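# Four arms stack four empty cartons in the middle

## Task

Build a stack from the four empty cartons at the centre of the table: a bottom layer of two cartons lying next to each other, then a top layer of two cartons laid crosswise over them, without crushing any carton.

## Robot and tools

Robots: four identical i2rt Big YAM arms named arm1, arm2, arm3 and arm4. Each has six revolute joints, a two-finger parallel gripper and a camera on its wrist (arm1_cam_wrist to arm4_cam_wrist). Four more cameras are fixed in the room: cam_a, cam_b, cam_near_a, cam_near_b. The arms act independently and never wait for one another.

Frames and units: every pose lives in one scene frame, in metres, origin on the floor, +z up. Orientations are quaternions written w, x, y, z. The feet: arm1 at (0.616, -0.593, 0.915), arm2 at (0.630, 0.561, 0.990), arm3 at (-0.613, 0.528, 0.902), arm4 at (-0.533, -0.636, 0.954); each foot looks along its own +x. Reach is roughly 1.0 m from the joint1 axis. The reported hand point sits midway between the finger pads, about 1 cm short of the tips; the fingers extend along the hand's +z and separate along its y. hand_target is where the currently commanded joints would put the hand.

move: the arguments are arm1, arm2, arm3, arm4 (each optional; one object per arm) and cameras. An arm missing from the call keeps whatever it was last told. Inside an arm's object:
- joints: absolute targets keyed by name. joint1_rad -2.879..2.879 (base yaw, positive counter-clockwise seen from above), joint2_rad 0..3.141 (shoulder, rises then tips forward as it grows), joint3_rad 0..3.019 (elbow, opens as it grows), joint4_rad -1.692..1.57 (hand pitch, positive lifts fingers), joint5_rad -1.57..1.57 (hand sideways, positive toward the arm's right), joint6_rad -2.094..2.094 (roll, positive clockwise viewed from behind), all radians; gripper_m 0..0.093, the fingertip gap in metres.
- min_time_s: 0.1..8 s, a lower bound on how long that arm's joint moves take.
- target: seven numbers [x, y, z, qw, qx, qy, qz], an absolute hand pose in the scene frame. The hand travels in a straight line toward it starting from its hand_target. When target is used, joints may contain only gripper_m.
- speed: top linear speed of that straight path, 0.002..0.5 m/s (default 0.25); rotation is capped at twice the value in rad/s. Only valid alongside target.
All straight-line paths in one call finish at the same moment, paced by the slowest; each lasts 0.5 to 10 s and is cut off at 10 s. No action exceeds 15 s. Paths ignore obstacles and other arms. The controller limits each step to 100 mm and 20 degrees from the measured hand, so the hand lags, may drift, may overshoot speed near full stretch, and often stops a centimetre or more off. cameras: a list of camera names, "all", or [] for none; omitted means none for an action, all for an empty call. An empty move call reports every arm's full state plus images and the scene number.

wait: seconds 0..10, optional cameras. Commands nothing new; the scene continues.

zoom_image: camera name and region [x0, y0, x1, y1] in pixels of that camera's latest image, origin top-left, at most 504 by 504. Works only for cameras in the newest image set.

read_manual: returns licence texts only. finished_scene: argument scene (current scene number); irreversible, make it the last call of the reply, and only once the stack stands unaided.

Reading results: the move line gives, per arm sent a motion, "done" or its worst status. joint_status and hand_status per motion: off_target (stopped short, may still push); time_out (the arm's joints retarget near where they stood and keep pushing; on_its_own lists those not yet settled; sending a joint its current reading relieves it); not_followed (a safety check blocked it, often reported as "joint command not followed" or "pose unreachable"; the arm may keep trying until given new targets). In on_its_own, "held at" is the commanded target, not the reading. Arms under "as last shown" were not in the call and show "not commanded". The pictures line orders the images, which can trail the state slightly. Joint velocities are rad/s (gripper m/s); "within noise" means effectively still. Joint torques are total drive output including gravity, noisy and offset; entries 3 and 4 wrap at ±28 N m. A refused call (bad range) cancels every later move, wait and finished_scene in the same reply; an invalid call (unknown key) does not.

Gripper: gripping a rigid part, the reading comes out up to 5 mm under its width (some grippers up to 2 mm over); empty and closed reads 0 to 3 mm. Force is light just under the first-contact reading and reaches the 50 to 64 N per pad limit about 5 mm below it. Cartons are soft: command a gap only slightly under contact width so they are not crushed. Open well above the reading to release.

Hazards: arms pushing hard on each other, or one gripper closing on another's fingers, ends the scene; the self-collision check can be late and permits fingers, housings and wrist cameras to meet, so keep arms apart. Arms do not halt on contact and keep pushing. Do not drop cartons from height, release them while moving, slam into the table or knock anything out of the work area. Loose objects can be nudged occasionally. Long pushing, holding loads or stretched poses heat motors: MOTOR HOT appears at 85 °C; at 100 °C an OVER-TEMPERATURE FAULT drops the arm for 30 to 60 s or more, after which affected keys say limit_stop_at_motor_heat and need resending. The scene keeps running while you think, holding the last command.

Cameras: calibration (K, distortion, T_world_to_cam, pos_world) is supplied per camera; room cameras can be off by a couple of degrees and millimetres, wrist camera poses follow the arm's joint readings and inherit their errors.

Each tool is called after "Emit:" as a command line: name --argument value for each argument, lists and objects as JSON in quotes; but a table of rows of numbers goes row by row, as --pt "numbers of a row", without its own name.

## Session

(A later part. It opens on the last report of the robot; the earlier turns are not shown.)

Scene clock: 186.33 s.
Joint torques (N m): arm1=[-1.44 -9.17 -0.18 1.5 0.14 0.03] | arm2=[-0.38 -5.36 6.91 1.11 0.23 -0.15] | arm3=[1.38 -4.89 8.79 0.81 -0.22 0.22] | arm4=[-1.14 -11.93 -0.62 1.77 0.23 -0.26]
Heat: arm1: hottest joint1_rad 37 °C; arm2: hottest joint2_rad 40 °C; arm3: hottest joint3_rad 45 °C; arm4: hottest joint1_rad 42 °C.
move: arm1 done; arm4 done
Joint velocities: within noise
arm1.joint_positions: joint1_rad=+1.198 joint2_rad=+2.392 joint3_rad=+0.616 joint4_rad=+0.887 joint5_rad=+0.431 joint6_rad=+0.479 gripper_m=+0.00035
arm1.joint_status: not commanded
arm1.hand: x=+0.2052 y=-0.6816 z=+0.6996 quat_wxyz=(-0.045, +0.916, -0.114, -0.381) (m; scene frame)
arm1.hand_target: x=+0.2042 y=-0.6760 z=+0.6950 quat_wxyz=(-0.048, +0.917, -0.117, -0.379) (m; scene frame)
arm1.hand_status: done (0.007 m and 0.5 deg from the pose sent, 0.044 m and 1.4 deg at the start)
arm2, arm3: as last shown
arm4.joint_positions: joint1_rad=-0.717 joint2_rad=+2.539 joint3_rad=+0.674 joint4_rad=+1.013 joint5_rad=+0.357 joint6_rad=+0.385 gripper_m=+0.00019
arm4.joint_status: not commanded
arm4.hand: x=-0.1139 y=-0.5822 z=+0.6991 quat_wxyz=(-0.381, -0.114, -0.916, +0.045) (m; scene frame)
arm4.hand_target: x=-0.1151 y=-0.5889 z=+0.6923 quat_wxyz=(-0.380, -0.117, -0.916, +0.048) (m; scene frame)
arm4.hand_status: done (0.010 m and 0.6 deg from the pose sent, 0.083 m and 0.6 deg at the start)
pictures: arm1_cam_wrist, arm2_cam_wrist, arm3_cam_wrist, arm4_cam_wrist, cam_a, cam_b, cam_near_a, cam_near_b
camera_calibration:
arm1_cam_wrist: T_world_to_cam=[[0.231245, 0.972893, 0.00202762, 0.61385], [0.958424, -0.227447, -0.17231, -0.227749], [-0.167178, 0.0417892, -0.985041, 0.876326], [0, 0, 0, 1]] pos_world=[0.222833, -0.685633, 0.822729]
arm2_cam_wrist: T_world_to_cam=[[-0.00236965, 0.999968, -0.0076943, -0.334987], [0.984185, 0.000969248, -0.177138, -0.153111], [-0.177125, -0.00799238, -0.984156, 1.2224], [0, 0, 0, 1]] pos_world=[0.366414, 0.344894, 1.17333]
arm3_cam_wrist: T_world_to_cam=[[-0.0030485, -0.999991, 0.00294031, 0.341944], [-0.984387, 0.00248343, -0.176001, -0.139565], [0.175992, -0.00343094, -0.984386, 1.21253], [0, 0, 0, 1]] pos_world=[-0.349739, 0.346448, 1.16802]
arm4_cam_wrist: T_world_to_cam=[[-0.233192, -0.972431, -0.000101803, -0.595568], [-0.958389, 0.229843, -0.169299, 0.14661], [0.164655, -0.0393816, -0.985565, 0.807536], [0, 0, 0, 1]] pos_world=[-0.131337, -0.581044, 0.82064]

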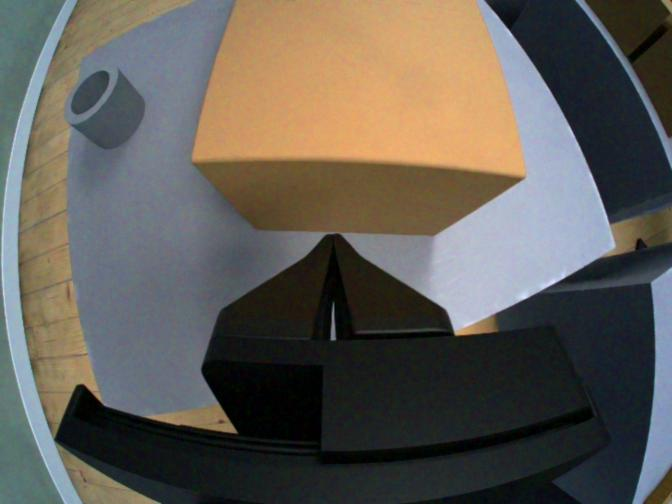

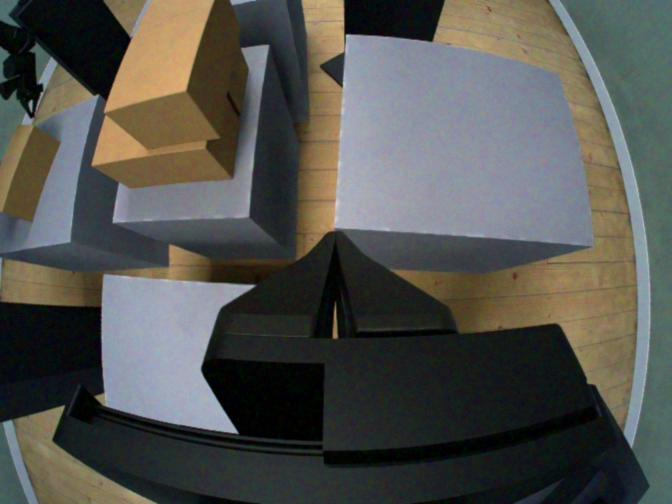

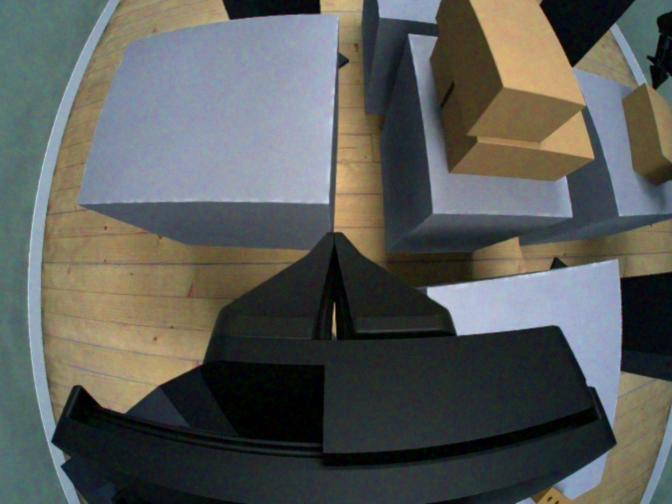

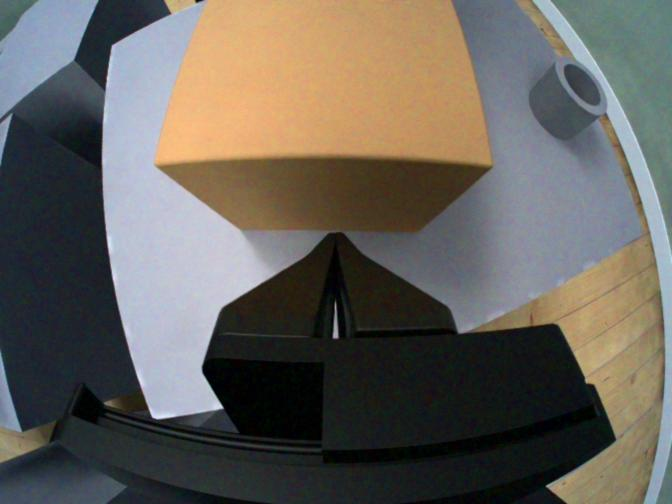

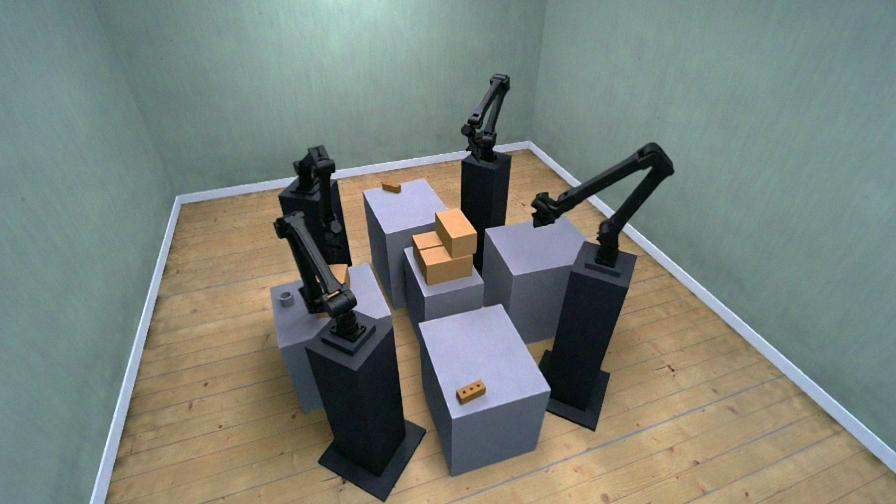

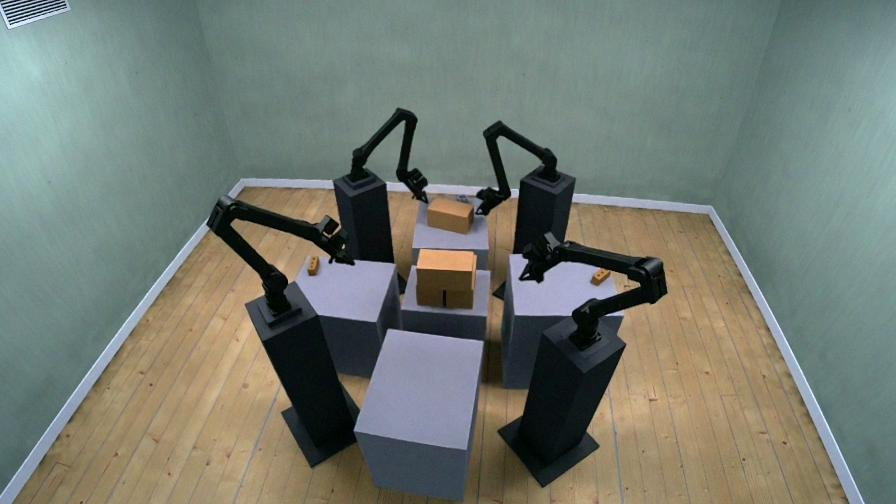

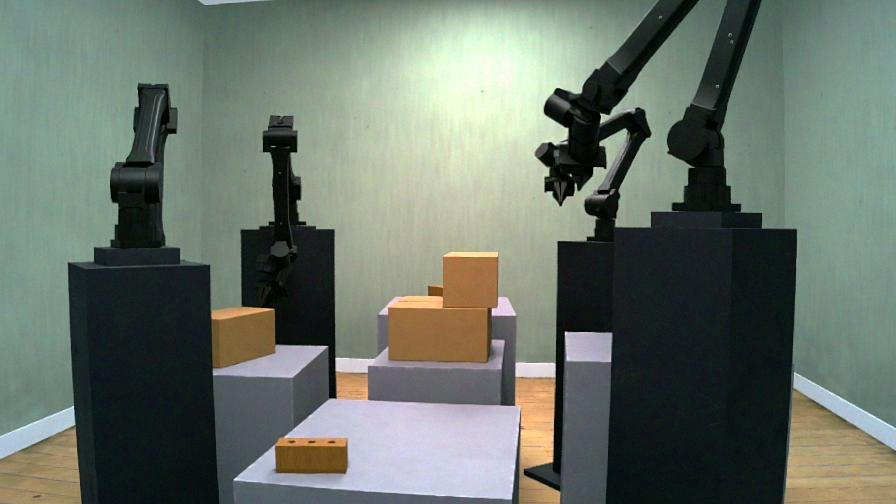

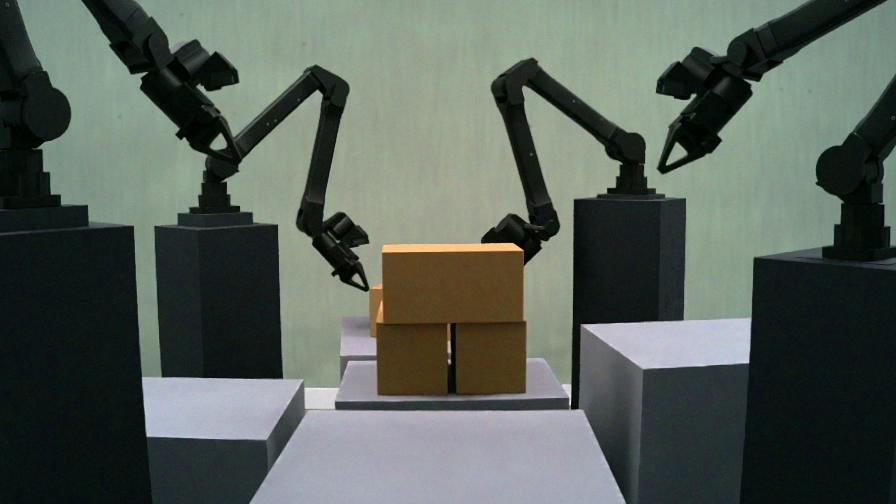

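Emit:
move --arm1 '{"target":[0.1414,-0.65,0.698,-0.0483,0.9165,-0.1166,-0.3796],"speed":0.04}' --arm4 '{"target":[-0.0484,-0.602,0.695,0.3796,0.1166,0.9165,-0.0483],"speed":0.04}' --cameras '["arm1_cam_wrist","arm4_cam_wrist"]'

Emit:
move --arm1 '{"target":[0.1414,-0.65,0.92,-0.0483,0.9165,-0.1166,-0.3796],"speed":0.07}' --arm4 '{"target":[-0.0484,-0.602,0.92,0.3796,0.1166,0.9165,-0.0483],"speed":0.07}' --cameras '["arm1_cam_wrist","arm4_cam_wrist","cam_near_b","cam_near_a"]'

Scene clock: 189.53 s.
Joint torques (N m): arm1=[-2.67 -12.16 3.06 1.42 0.28 0.05] | arm2=[0.21 -5.25 7.02 1.01 0.3 -0.14] | arm3=[1.38 -4.95 8.73 0.81 -0.22 0.21] | arm4=[-1.79 -16.91 3.52 1.54 0.36 -0.26]
Heat: arm1: hottest joint1_rad 37 °C; arm2: hottest joint2_rad 39 °C; arm3: hottest joint3_rad 44 °C; arm4: hottest joint1_rad 41 °C.
move: arm1 off_target; arm4 off_target
Joint velocities: within noise
arm1.joint_positions: joint1_rad=+1.083 joint2_rad=+2.392 joint3_rad=+0.689 joint4_rad=+0.783 joint5_rad=+0.343 joint6_rad=+0.372 gripper_m=+0.00035
arm1.joint_status: not commanded
arm1.hand: x=+0.1769 y=-0.6544 z=+0.6859 quat_wxyz=(-0.053, +0.930, -0.101, -0.350) (m; scene frame)
arm1.hand_target: x=+0.1428 y=-0.6495 z=+0.6995 quat_wxyz=(-0.049, +0.916, -0.117, -0.380) (m; scene frame)
arm1.hand_status: off_target (0.038 m and 4.1 deg from the pose sent, 0.071 m and 0.5 deg at the start)
arm2, arm3: as last shown
arm4.joint_positions: joint1_rad=-0.787 joint2_rad=+2.539 joint3_rad=+0.764 joint4_rad=+0.857 joint5_rad=+0.300 joint6_rad=+0.321 gripper_m=+0.00019
arm4.joint_status: not commanded
arm4.hand: x=-0.0902 y=-0.5975 z=+0.6782 quat_wxyz=(-0.343, -0.103, -0.932, +0.054) (m; scene frame)
arm4.hand_target: x=-0.0499 y=-0.6026 z=+0.6971 quat_wxyz=(-0.380, -0.117, -0.916, +0.049) (m; scene frame)
arm4.hand_status: off_target (0.045 m and 4.8 deg from the pose sent, 0.069 m and 0.6 deg at the start)
pictures: arm1_cam_wrist, arm4_cam_wrist
camera_calibration:
arm1_cam_wrist: T_world_to_cam=[[0.213634, 0.976368, 0.0326386, 0.578312], [0.971858, -0.209015, -0.108647, -0.23076], [-0.099258, 0.0549308, -0.993544, 0.859427], [0, 0, 0, 1]] pos_world=[0.186024, -0.660087, 0.809932]
arm4_cam_wrist: T_world_to_cam=[[-0.218784, -0.975192, 0.0336675, -0.628271], [-0.97241, 0.215038, -0.0904264, 0.105766], [0.0809433, -0.0525225, -0.995334, 0.773645], [0, 0, 0, 1]] pos_world=[-0.0972297, -0.594795, 0.800751]

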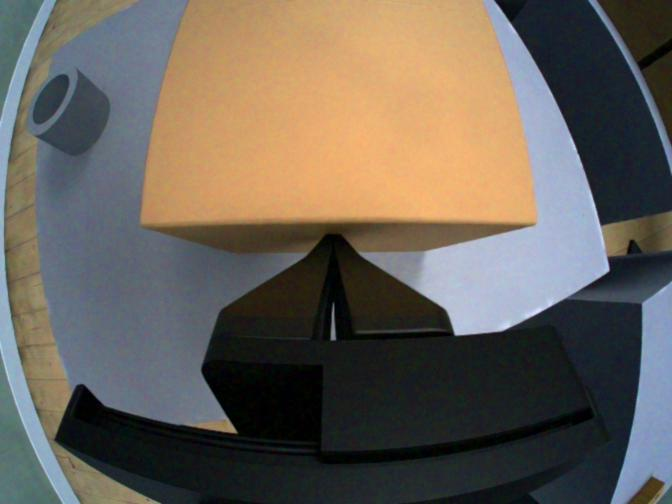

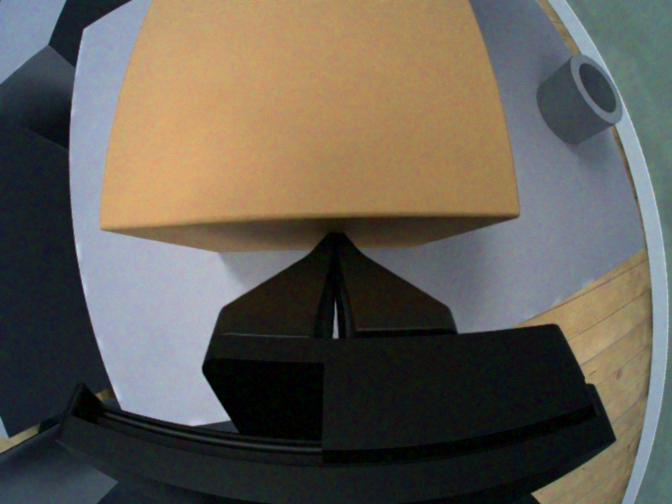

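Scene clock: 193.37 s.
Joint torques (N m): arm1=[-2.43 -11.22 7.75 2.32 0.52 0.05] | arm2=[-0.44 -5.66 6.98 0.88 0.24 -0.08] | arm3=[1.49 -4.84 8.76 0.81 -0.22 0.21] | arm4=[-1.61 -14.56 8.09 2.29 0.53 -0.23]
Heat: arm1: hottest joint1_rad 37 °C; arm2: hottest joint2_rad 39 °C; arm3: hottest joint3_rad 44 °C; arm4: hottest joint1_rad 41 °C.
move: arm1 off_target; arm4 off_target
Joint velocities: within noise
arm1.joint_positions: joint1_rad=+1.080 joint2_rad=+1.660 joint3_rad=+0.565 joint4_rad=+0.115 joint5_rad=+0.338 joint6_rad=+0.371 gripper_m=+0.00035
arm1.joint_status: not commanded
arm1.hand: x=+0.1848 y=-0.6516 z=+0.8795 quat_wxyz=(-0.062, +0.939, -0.097, -0.323) (m; scene frame)
arm1.hand_target: x=+0.1446 y=-0.6490 z=+0.9214 quat_wxyz=(-0.049, +0.916, -0.117, -0.380) (m; scene frame)
arm1.hand_status: off_target (0.059 m and 7.5 deg from the pose sent, 0.237 m and 4.1 deg at the start)
arm2, arm3: as last shown
arm4.joint_positions: joint1_rad=-0.790 joint2_rad=+1.791 joint3_rad=+0.580 joint4_rad=+0.269 joint5_rad=+0.296 joint6_rad=+0.320 gripper_m=+0.00019
arm4.joint_status: not commanded
arm4.hand: x=-0.0844 y=-0.5974 z=+0.8875 quat_wxyz=(-0.332, -0.102, -0.936, +0.056) (m; scene frame)
arm4.hand_target: x=-0.0505 y=-0.6025 z=+0.9209 quat_wxyz=(-0.380, -0.117, -0.916, +0.049) (m; scene frame)
arm4.hand_status: off_target (0.049 m and 6.2 deg from the pose sent, 0.246 m and 4.9 deg at the start)
pictures: arm1_cam_wrist, arm4_cam_wrist, cam_near_a, cam_near_b
camera_calibration:
arm1_cam_wrist: T_world_to_cam=[[0.209998, 0.97602, 0.0573159, 0.546261], [0.97685, -0.207008, -0.0539557, -0.264485], [-0.040797, 0.0673196, -0.996897, 1.05257], [0, 0, 0, 1]] pos_world=[0.186591, -0.658771, 1.00373]
arm4_cam_wrist: T_world_to_cam=[[-0.217678, -0.975152, 0.0411755, -0.640391], [-0.974328, 0.214624, -0.0679829, 0.110009], [0.0574564, -0.0549169, -0.996836, 0.979433], [0, 0, 0, 1]] pos_world=[-0.088489, -0.594302, 1.01018]

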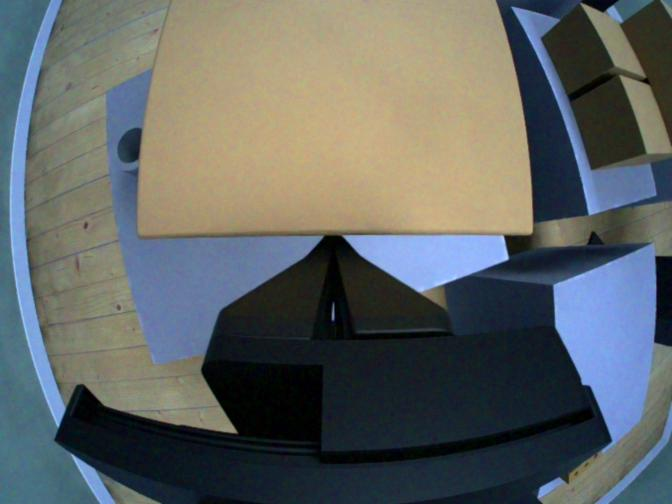

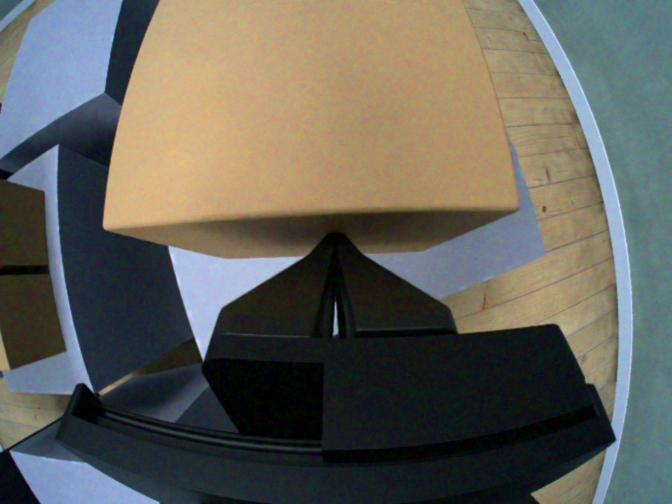

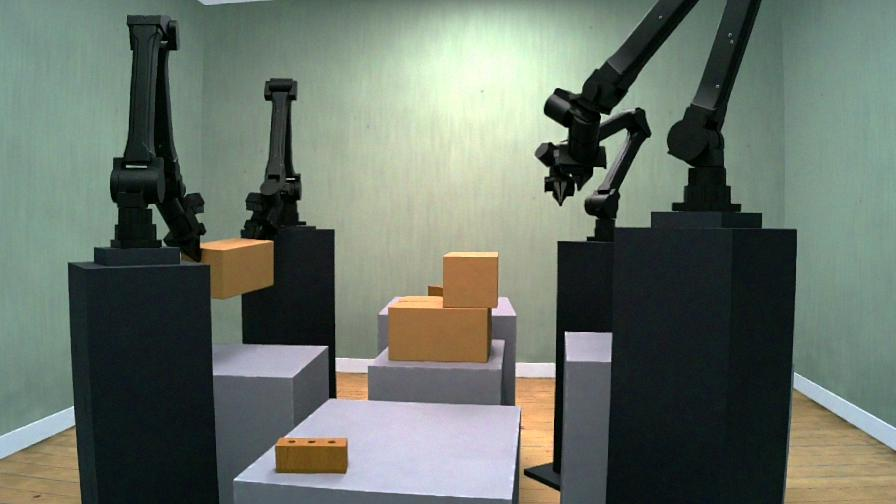

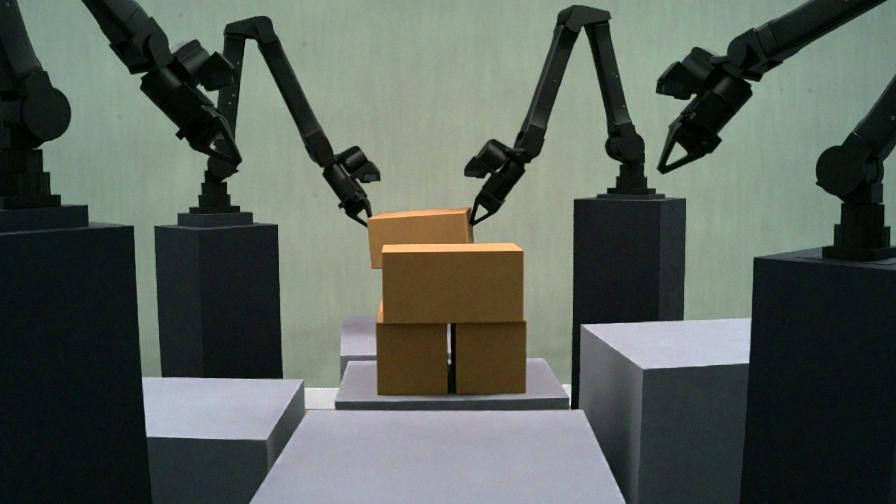

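Emit:
move --arm1 '{"target":[0.108,-0.21,0.945,0,0.9239,0,-0.3827],"speed":0.07}' --arm4 '{"target":[-0.078,-0.205,0.94,0.3827,0,0.9239,0],"speed":0.07}' --cameras '["arm1_cam_wrist","arm4_cam_wrist","cam_near_b","cam_near_a"]'

Emit:
zoom_image --camera "cam_near_a" --region '[300, 180, 560, 380]'

Scene clock: 201.73 s.
Joint torques (N m): arm1=[1.44 -13.04 12.74 1.83 -1.06 0.01] | arm2=[0.15 -5.71 6.84 1.1 0.28 -0.11] | arm3=[1.32 -4.95 8.79 0.8 -0.22 0.21] | arm4=[-2.26 -15.74 14.46 1.48 1.37 -0.09]
Heat: arm1: hottest joint3_rad 38 °C; arm2: hottest joint2_rad 38 °C; arm3: hottest joint3_rad 44 °C; arm4: hottest joint1_rad 41 °C.
move: arm1 off_target; arm4 off_target
Joint velocities: within noise
arm1.joint_positions: joint1_rad=+0.009 joint2_rad=+1.891 joint3_rad=+1.067 joint4_rad=-0.259 joint5_rad=-0.498 joint6_rad=-0.606 gripper_m=+0.00034
arm1.joint_status: not commanded
arm1.hand: x=+0.1589 y=-0.2399 z=+0.9025 quat_wxyz=(+0.031, +0.942, -0.033, -0.333) (m; scene frame)
arm1.hand_target: x=+0.1135 y=-0.2149 z=+0.9489 quat_wxyz=(+0.000, +0.924, +0.000, -0.383) (m; scene frame)
arm1.hand_status: off_target (0.073 m and 8.0 deg from the pose sent, 0.453 m and 14.9 deg at the start)
arm2, arm3: as last shown
arm4.joint_positions: joint1_rad=-0.042 joint2_rad=+1.967 joint3_rad=+1.098 joint4_rad=-0.232 joint5_rad=+0.571 joint6_rad=+0.737 gripper_m=+0.00018
arm4.joint_status: not commanded
arm4.hand: x=-0.1193 y=-0.2226 z=+0.9203 quat_wxyz=(-0.354, +0.033, -0.935, +0.015) (m; scene frame)
arm4.hand_target: x=-0.0806 y=-0.2083 z=+0.9422 quat_wxyz=(-0.383, +0.000, -0.924, +0.000) (m; scene frame)
arm4.hand_status: off_target (0.049 m and 5.4 deg from the pose sent, 0.396 m and 14.6 deg at the start)
pictures: arm1_cam_wrist, arm4_cam_wrist, cam_near_a, cam_near_b
camera_calibration:
arm1_cam_wrist: T_world_to_cam=[[0.0285946, 0.996598, -0.0773001, 0.303783], [0.997327, -0.0336466, -0.0648635, -0.104628], [-0.0672437, -0.0752387, -0.994896, 1.015], [0, 0, 0, 1]] pos_world=[0.163914, -0.229903, 1.02652]
arm4_cam_wrist: T_world_to_cam=[[0.061409, -0.99658, 0.0552958, -0.268349], [-0.99235, -0.0669052, -0.103753, -0.0342463], [0.107098, -0.0485014, -0.993065, 1.03861], [0, 0, 0, 1]] pos_world=[-0.128739, -0.219348, 1.0427]

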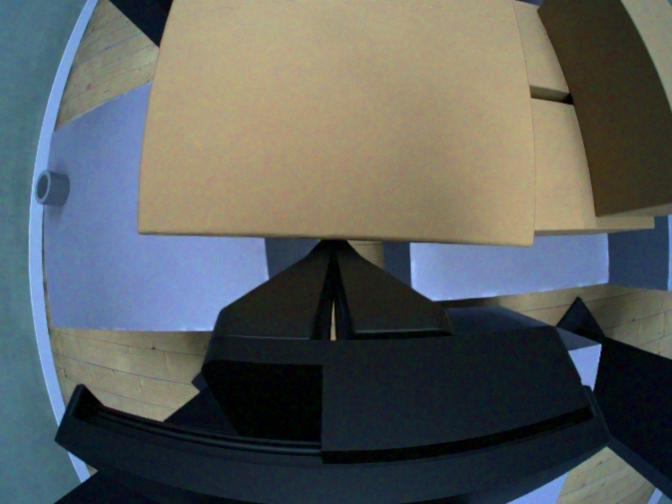

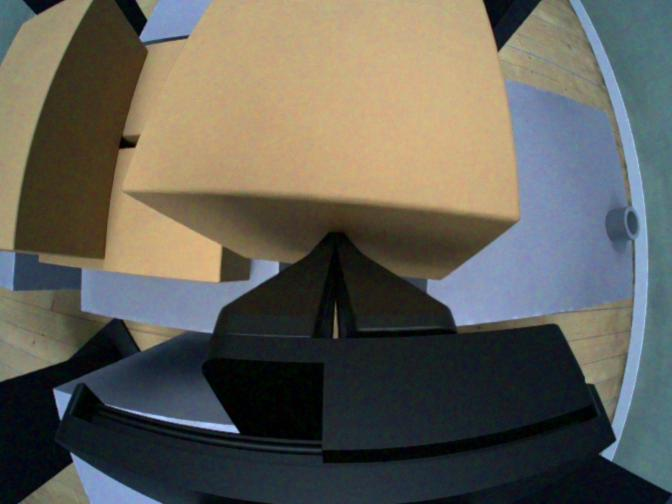

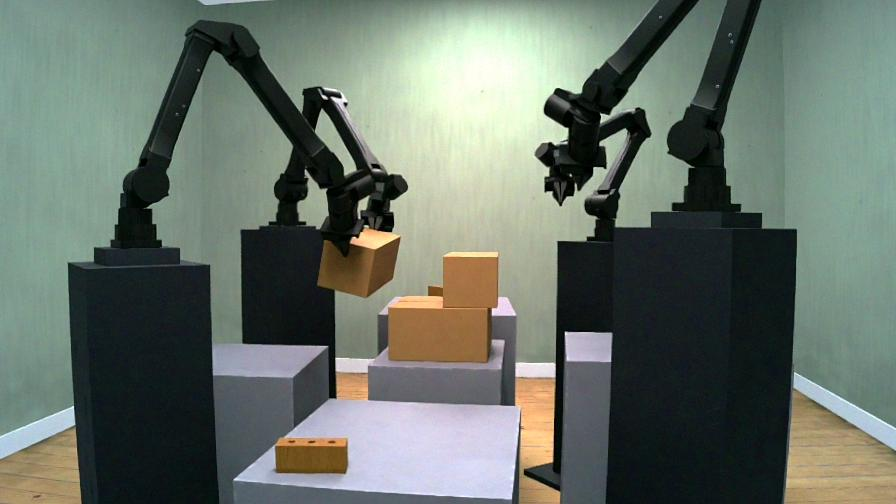

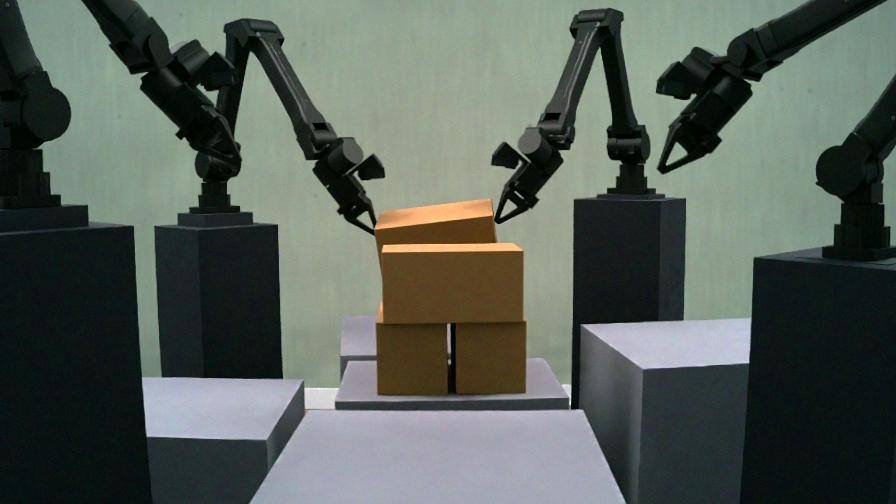

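Scaled by 1.938 from the camera's 896x504 image, which has a finer 1280x720 frame.

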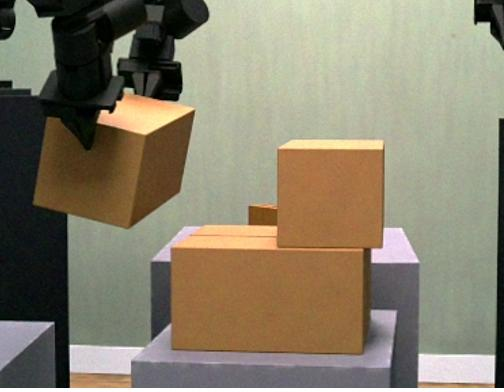

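Emit:
move --arm1 '{"target":[0.084,-0.094,0.968,0,0.9239,0,-0.3827],"speed":0.05}' --arm4 '{"target":[-0.105,-0.105,0.94,0.3827,0,0.9239,0],"speed":0.05}' --cameras '["arm1_cam_wrist","arm4_cam_wrist","cam_near_b","cam_near_a"]'

Emit:
zoom_image --camera "cam_near_a" --region '[300, 180, 560, 380]'

Scene clock: 206.50 s.
Joint torques (N m): arm1=[3.19 -15.38 12.62 1.35 -1.24 0.04] | arm2=[-0.21 -5.6 6.91 0.98 0.25 -0.16] | arm3=[1.38 -4.89 8.76 0.81 -0.22 0.2] | arm4=[-2.26 -18.84 15.95 1.32 1.49 -0.08]
Heat: arm1: hottest joint3_rad 40 °C; arm2: hottest joint2_rad 38 °C; arm3: hottest joint3_rad 43 °C; arm4: hottest joint1_rad 41 °C.
move: arm1 off_target; arm4 off_target
Joint velocities: within noise
arm1.joint_positions: joint1_rad=-0.112 joint2_rad=+2.070 joint3_rad=+1.487 joint4_rad=-0.505 joint5_rad=-0.551 joint6_rad=-0.704 gripper_m=+0.00034
arm1.joint_status: not commanded
arm1.hand: x=+0.1295 y=-0.1018 z=+0.9383 quat_wxyz=(+0.014, +0.936, -0.037, -0.350) (m; scene frame)
arm1.hand_target: x=+0.0873 y=-0.0980 z=+0.9697 quat_wxyz=(+0.000, +0.924, +0.000, -0.383) (m; scene frame)
arm1.hand_status: off_target (0.055 m and 6.0 deg from the pose sent, 0.177 m and 8.0 deg at the start)
arm2, arm3: as last shown
arm4.joint_positions: joint1_rad=+0.095 joint2_rad=+2.109 joint3_rad=+1.344 joint4_rad=-0.446 joint5_rad=+0.633 joint6_rad=+0.883 gripper_m=+0.00018
arm4.joint_status: not commanded
arm4.hand: x=-0.1494 y=-0.1316 z=+0.9108 quat_wxyz=(-0.350, +0.039, -0.936, +0.027) (m; scene frame)
arm4.hand_target: x=-0.1079 y=-0.1101 z=+0.9427 quat_wxyz=(-0.383, +0.000, -0.924, +0.000) (m; scene frame)
arm4.hand_status: off_target (0.059 m and 6.8 deg from the pose sent, 0.120 m and 5.4 deg at the start)
pictures: arm1_cam_wrist, arm4_cam_wrist, cam_near_a, cam_near_b
camera_calibration:
arm1_cam_wrist: T_world_to_cam=[[0.0466654, 0.997727, -0.0486023, 0.140733], [0.993593, -0.0513758, -0.100667, -0.0359693], [-0.102935, -0.0435932, -0.993732, 1.06571], [0, 0, 0, 1]] pos_world=[0.138871, -0.0958033, 1.06225]
arm4_cam_wrist: T_world_to_cam=[[0.0641185, -0.994512, 0.0826753, -0.199527], [-0.992967, -0.0718414, -0.0940982, -0.0684074], [0.0995213, -0.0760604, -0.992124, 1.03113], [0, 0, 0, 1]] pos_world=[-0.157752, -0.124918, 1.03307]

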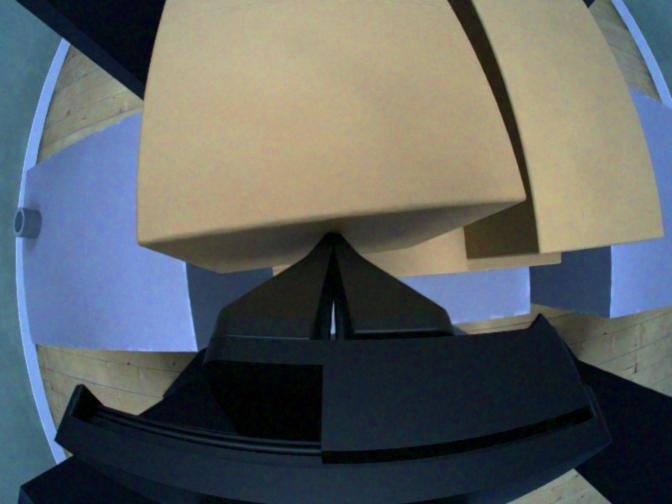

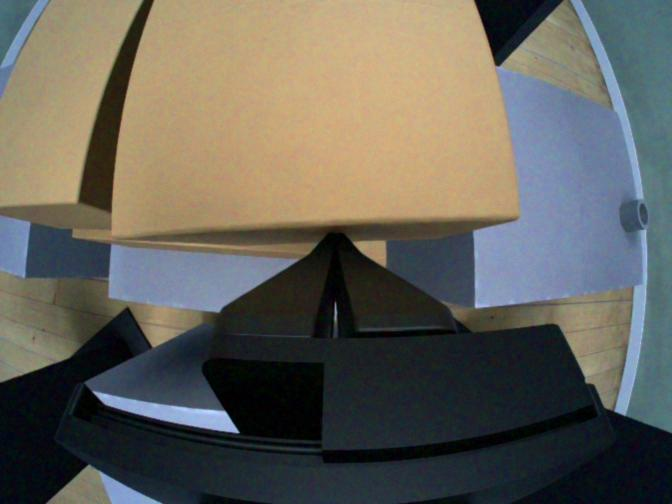

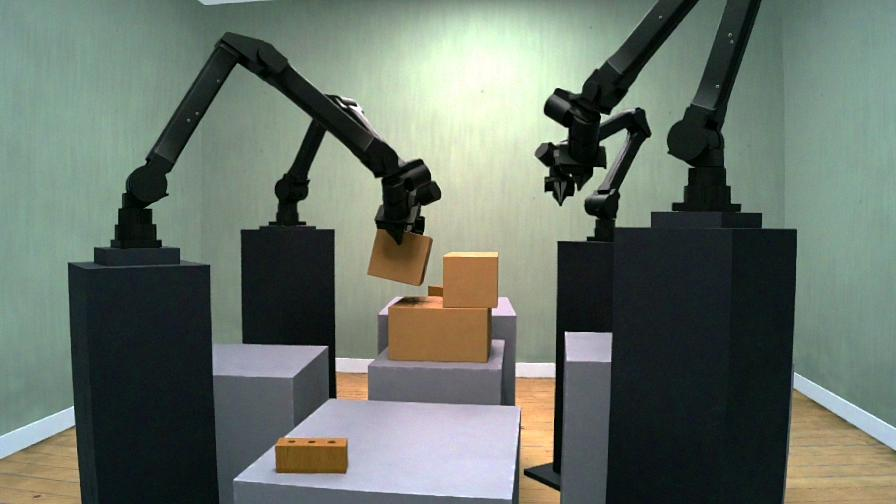

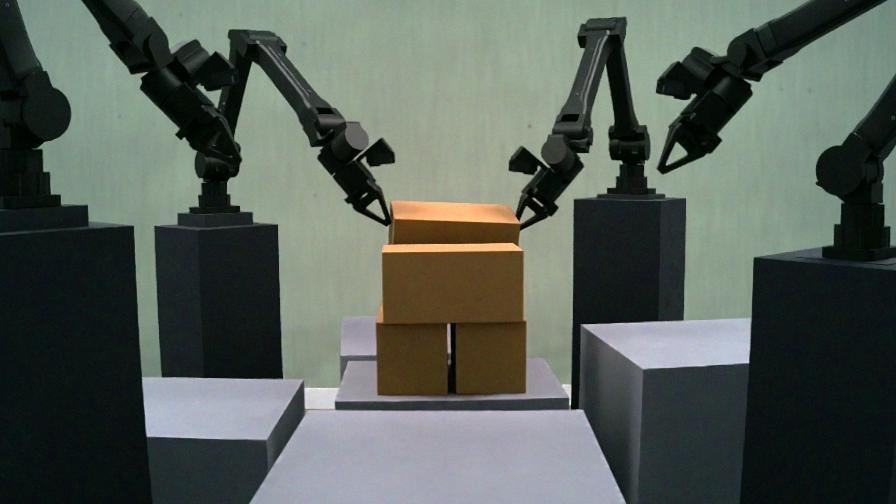

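Scaled by 1.938 from the camera's 896x504 image, which has a finer 1280x720 frame.

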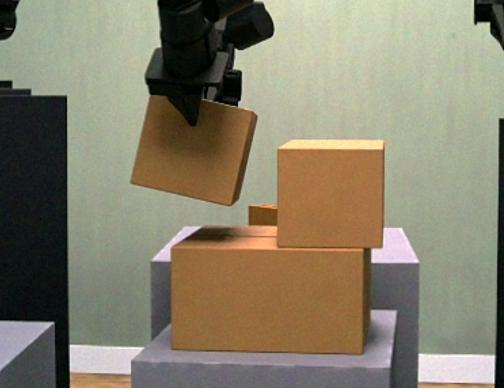

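Emit:
move --arm1 '{"target":[0.085,-0.084,0.933,0,0.9239,0,-0.3827],"speed":0.04}' --arm4 '{"target":[-0.105,-0.072,0.905,0.3827,0,0.9239,0],"speed":0.04}' --cameras '["arm1_cam_wrist","arm4_cam_wrist","cam_near_b","cam_near_a"]'

Emit:
zoom_image --camera "cam_near_a" --region '[300, 180, 560, 380]'

Scene clock: 210.03 s.
Joint torques (N m): arm1=[2.37 -16.5 12.41 2.66 -1.1 0.02] | arm2=[0.09 -5.3 6.9 0.94 0.26 -0.06] | arm3=[1.38 -4.89 8.76 0.79 -0.22 0.21] | arm4=[-2.9 -19.66 14.57 1.03 1.55 -0.09]
Heat: arm1: hottest joint3_rad 41 °C; arm2: hottest joint2_rad 38 °C; arm3: hottest joint3_rad 43 °C; arm4: hottest joint1_rad 41 °C.
move: arm1 off_target; arm4 off_target
Joint velocities: within noise
arm1.joint_positions: joint1_rad=-0.113 joint2_rad=+2.139 joint3_rad=+1.487 joint4_rad=-0.495 joint5_rad=-0.561 joint6_rad=-0.716 gripper_m=+0.00034
arm1.joint_status: not commanded
arm1.hand: x=+0.1333 y=-0.1081 z=+0.8943 quat_wxyz=(+0.037, +0.940, -0.039, -0.336) (m; scene frame)
arm1.hand_target: x=+0.0895 y=-0.0895 z=+0.9366 quat_wxyz=(+0.000, +0.924, +0.000, -0.383) (m; scene frame)
arm1.hand_status: off_target (0.066 m and 8.4 deg from the pose sent, 0.048 m and 6.0 deg at the start)
arm2, arm3: as last shown
arm4.joint_positions: joint1_rad=+0.127 joint2_rad=+2.222 joint3_rad=+1.478 joint4_rad=-0.446 joint5_rad=+0.643 joint6_rad=+0.912 gripper_m=+0.00018
arm4.joint_status: not commanded
arm4.hand: x=-0.1469 y=-0.0835 z=+0.8891 quat_wxyz=(-0.359, +0.036, -0.933, +0.010) (m; scene frame)
arm4.hand_target: x=-0.1070 y=-0.0754 z=+0.9066 quat_wxyz=(-0.383, +0.000, -0.924, +0.000) (m; scene frame)
arm4.hand_status: off_target (0.046 m and 5.2 deg from the pose sent, 0.074 m and 6.7 deg at the start)
pictures: arm1_cam_wrist, arm4_cam_wrist, cam_near_a, cam_near_b
camera_calibration:
arm1_cam_wrist: T_world_to_cam=[[0.0361739, 0.995044, -0.0926226, 0.185123], [0.996599, -0.0427865, -0.0704316, -0.0710469], [-0.0740455, -0.0897598, -0.993207, 1.01285], [0, 0, 0, 1]] pos_world=[0.139105, -0.0963329, 1.01811]
arm4_cam_wrist: T_world_to_cam=[[0.0700281, -0.996294, 0.0499503, -0.120318], [-0.990547, -0.0753704, -0.114613, -0.0462987], [0.117952, -0.0414521, -0.992154, 1.01867], [0, 0, 0, 1]] pos_world=[-0.15759, -0.0811357, 1.01138]

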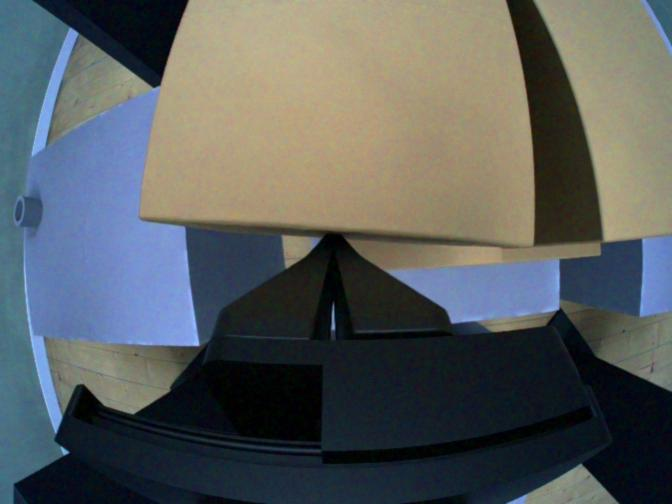

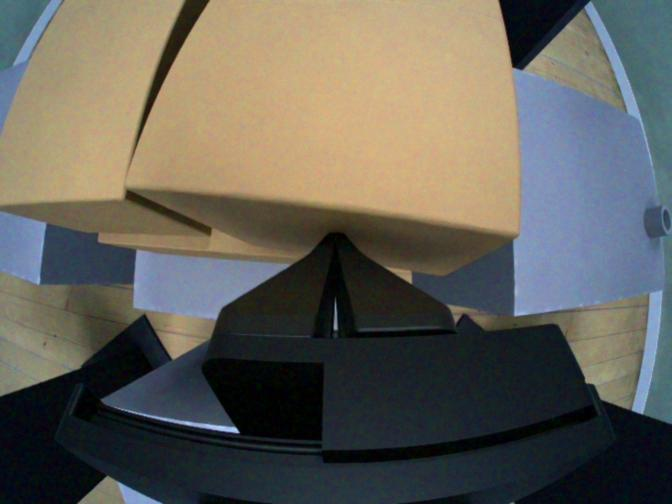

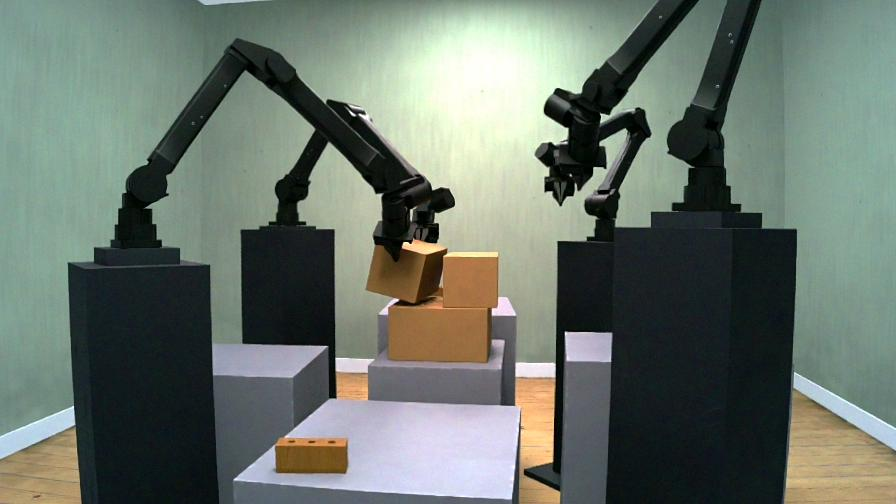

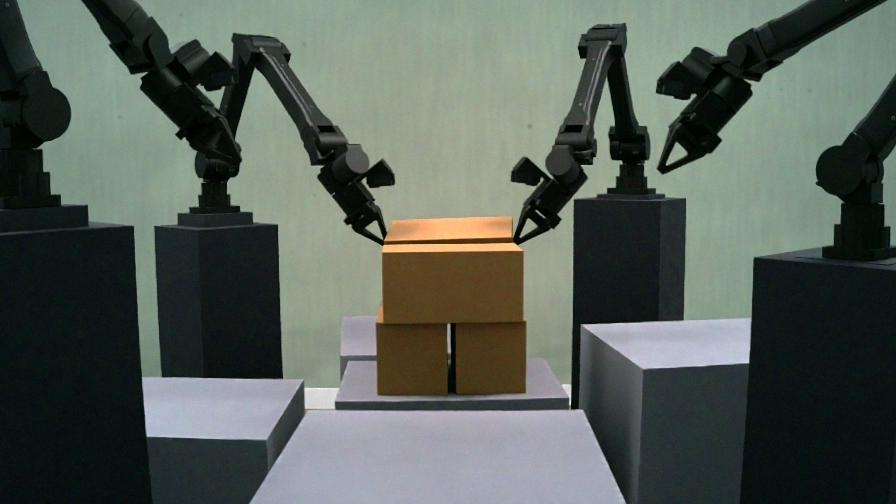

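Scaled by 1.938 from the camera's 896x504 image, which has a finer 1280x720 frame.

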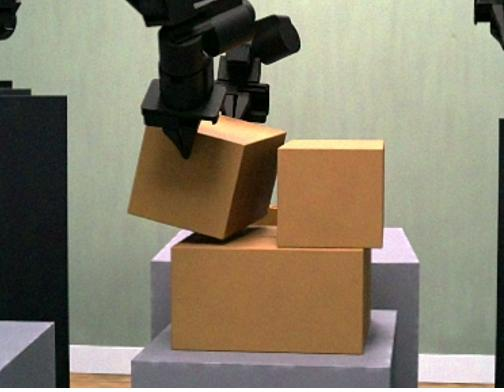

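Emit:
move --arm1 '{"target":[0.085,-0.062,0.94,0,0.9239,0,-0.3827],"speed":0.04}' --arm4 '{"target":[-0.105,-0.097,0.905,0.3827,0,0.9239,0],"speed":0.04}' --cameras '["arm1_cam_wrist","arm4_cam_wrist","cam_near_b","cam_near_a"]'

Emit:
zoom_image --camera "cam_near_a" --region '[300, 180, 560, 380]'

Scene clock: 212.30 s.
Joint torques (N m): arm1=[3.31 -16.56 12.68 1.37 -1.23 0.03] | arm2=[0.09 -5.6 6.97 0.92 0.28 -0.16] | arm3=[1.44 -4.84 8.76 0.81 -0.22 0.2] | arm4=[-4.01 -22.59 8.49 2.19 1.44 -0.25]
Heat: arm1: hottest joint3_rad 42 °C; arm2: hottest joint2_rad 38 °C; arm3: hottest joint3_rad 43 °C; arm4: hottest joint1_rad 41 °C.
move: arm1 off_target; arm4 off_target
Joint velocities: arm1=[-0.044 -0.005 0.002 0.007 -0.037 0.007 0] | arm2=[within noise] | arm3=[within noise] | arm4=[within noise]
arm1.joint_positions: joint1_rad=-0.144 joint2_rad=+2.166 joint3_rad=+1.570 joint4_rad=-0.515 joint5_rad=-0.568 joint6_rad=-0.736 gripper_m=+0.00034
arm1.joint_status: not commanded
arm1.hand: x=+0.1326 y=-0.0719 z=+0.9082 quat_wxyz=(+0.018, +0.936, -0.039, -0.349) (m; scene frame)
arm1.hand_target: x=+0.0884 y=-0.0665 z=+0.9420 quat_wxyz=(+0.000, +0.924, +0.000, -0.383) (m; scene frame)
arm1.hand_status: off_target (0.058 m and 6.4 deg from the pose sent, 0.081 m and 8.4 deg at the start)
arm2, arm3: as last shown
arm4.joint_positions: joint1_rad=+0.127 joint2_rad=+2.222 joint3_rad=+1.466 joint4_rad=-0.425 joint5_rad=+0.640 joint6_rad=+0.910 gripper_m=+0.00018
arm4.joint_status: not commanded
arm4.hand: x=-0.1477 y=-0.0842 z=+0.8863 quat_wxyz=(-0.360, +0.036, -0.932, +0.006) (m; scene frame)
arm4.hand_target: x=-0.1067 y=-0.0987 z=+0.9052 quat_wxyz=(-0.383, +0.000, -0.924, +0.001) (m; scene frame)
arm4.hand_status: off_target (0.048 m and 5.0 deg from the pose sent, 0.047 m and 5.2 deg at the start)
pictures: arm1_cam_wrist, arm4_cam_wrist, cam_near_a, cam_near_b
camera_calibration:
arm1_cam_wrist: T_world_to_cam=[[0.0475701, 0.997285, -0.0562103, 0.116011], [0.993744, -0.0529435, -0.0983309, -0.0428301], [-0.10104, -0.0511811, -0.993565, 1.03652], [0, 0, 0, 1]] pos_world=[0.141773, -0.0649135, 1.03216]
arm4_cam_wrist: T_world_to_cam=[[0.072316, -0.996524, 0.0413452, -0.11285], [-0.990116, -0.076722, -0.117405, -0.0450616], [0.120169, -0.0324462, -0.992223, 1.01709], [0, 0, 0, 1]] pos_world=[-0.158679, -0.0829141, 1.00856]

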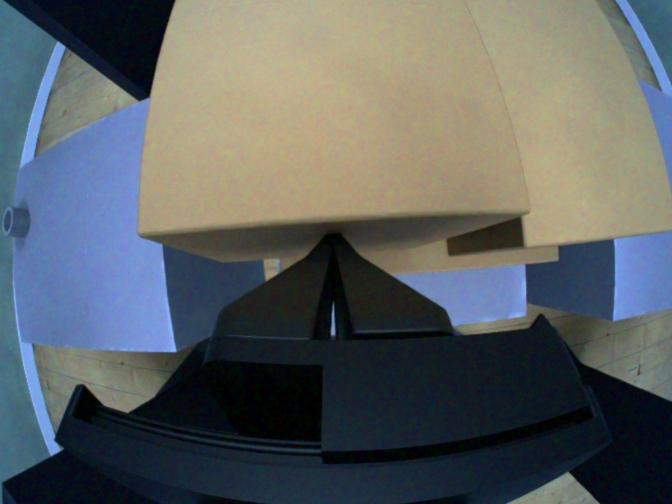

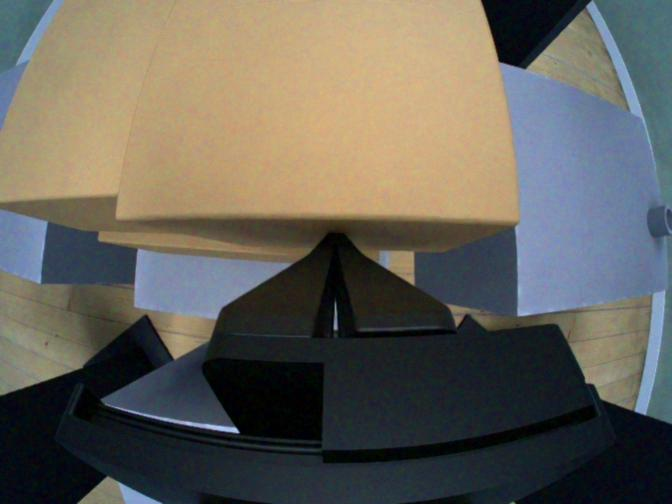

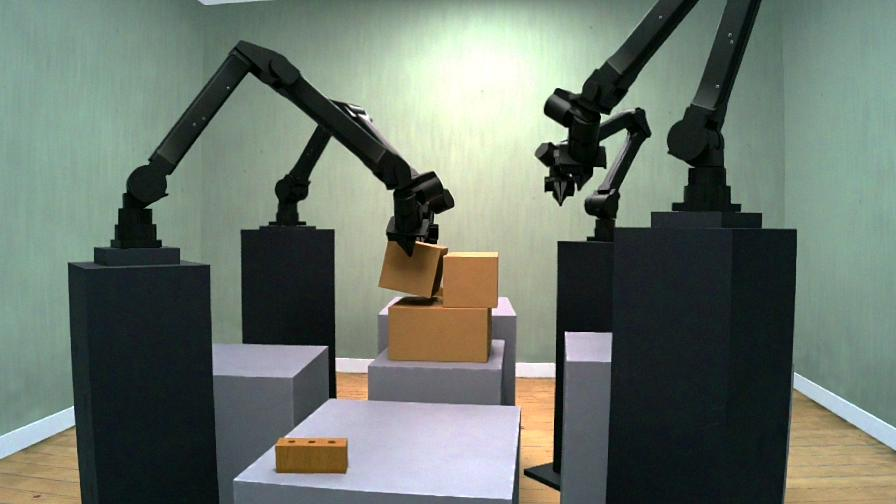

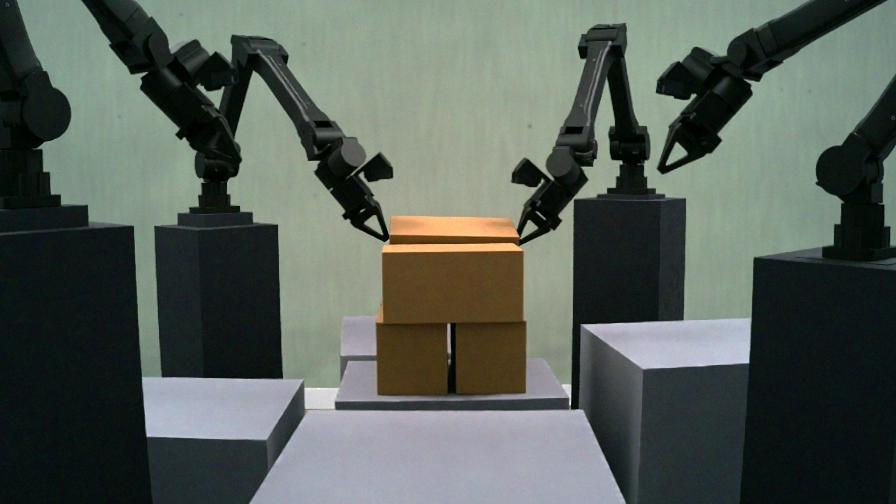

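Scaled by 1.938 from the camera's 896x504 image, which has a finer 1280x720 frame.

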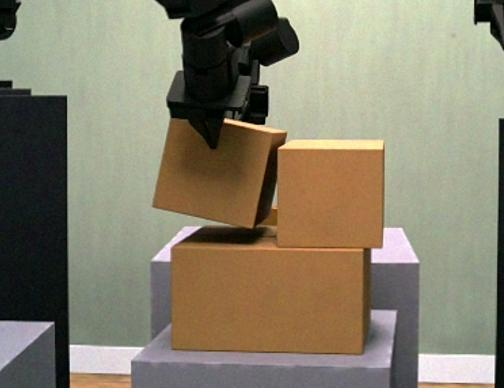

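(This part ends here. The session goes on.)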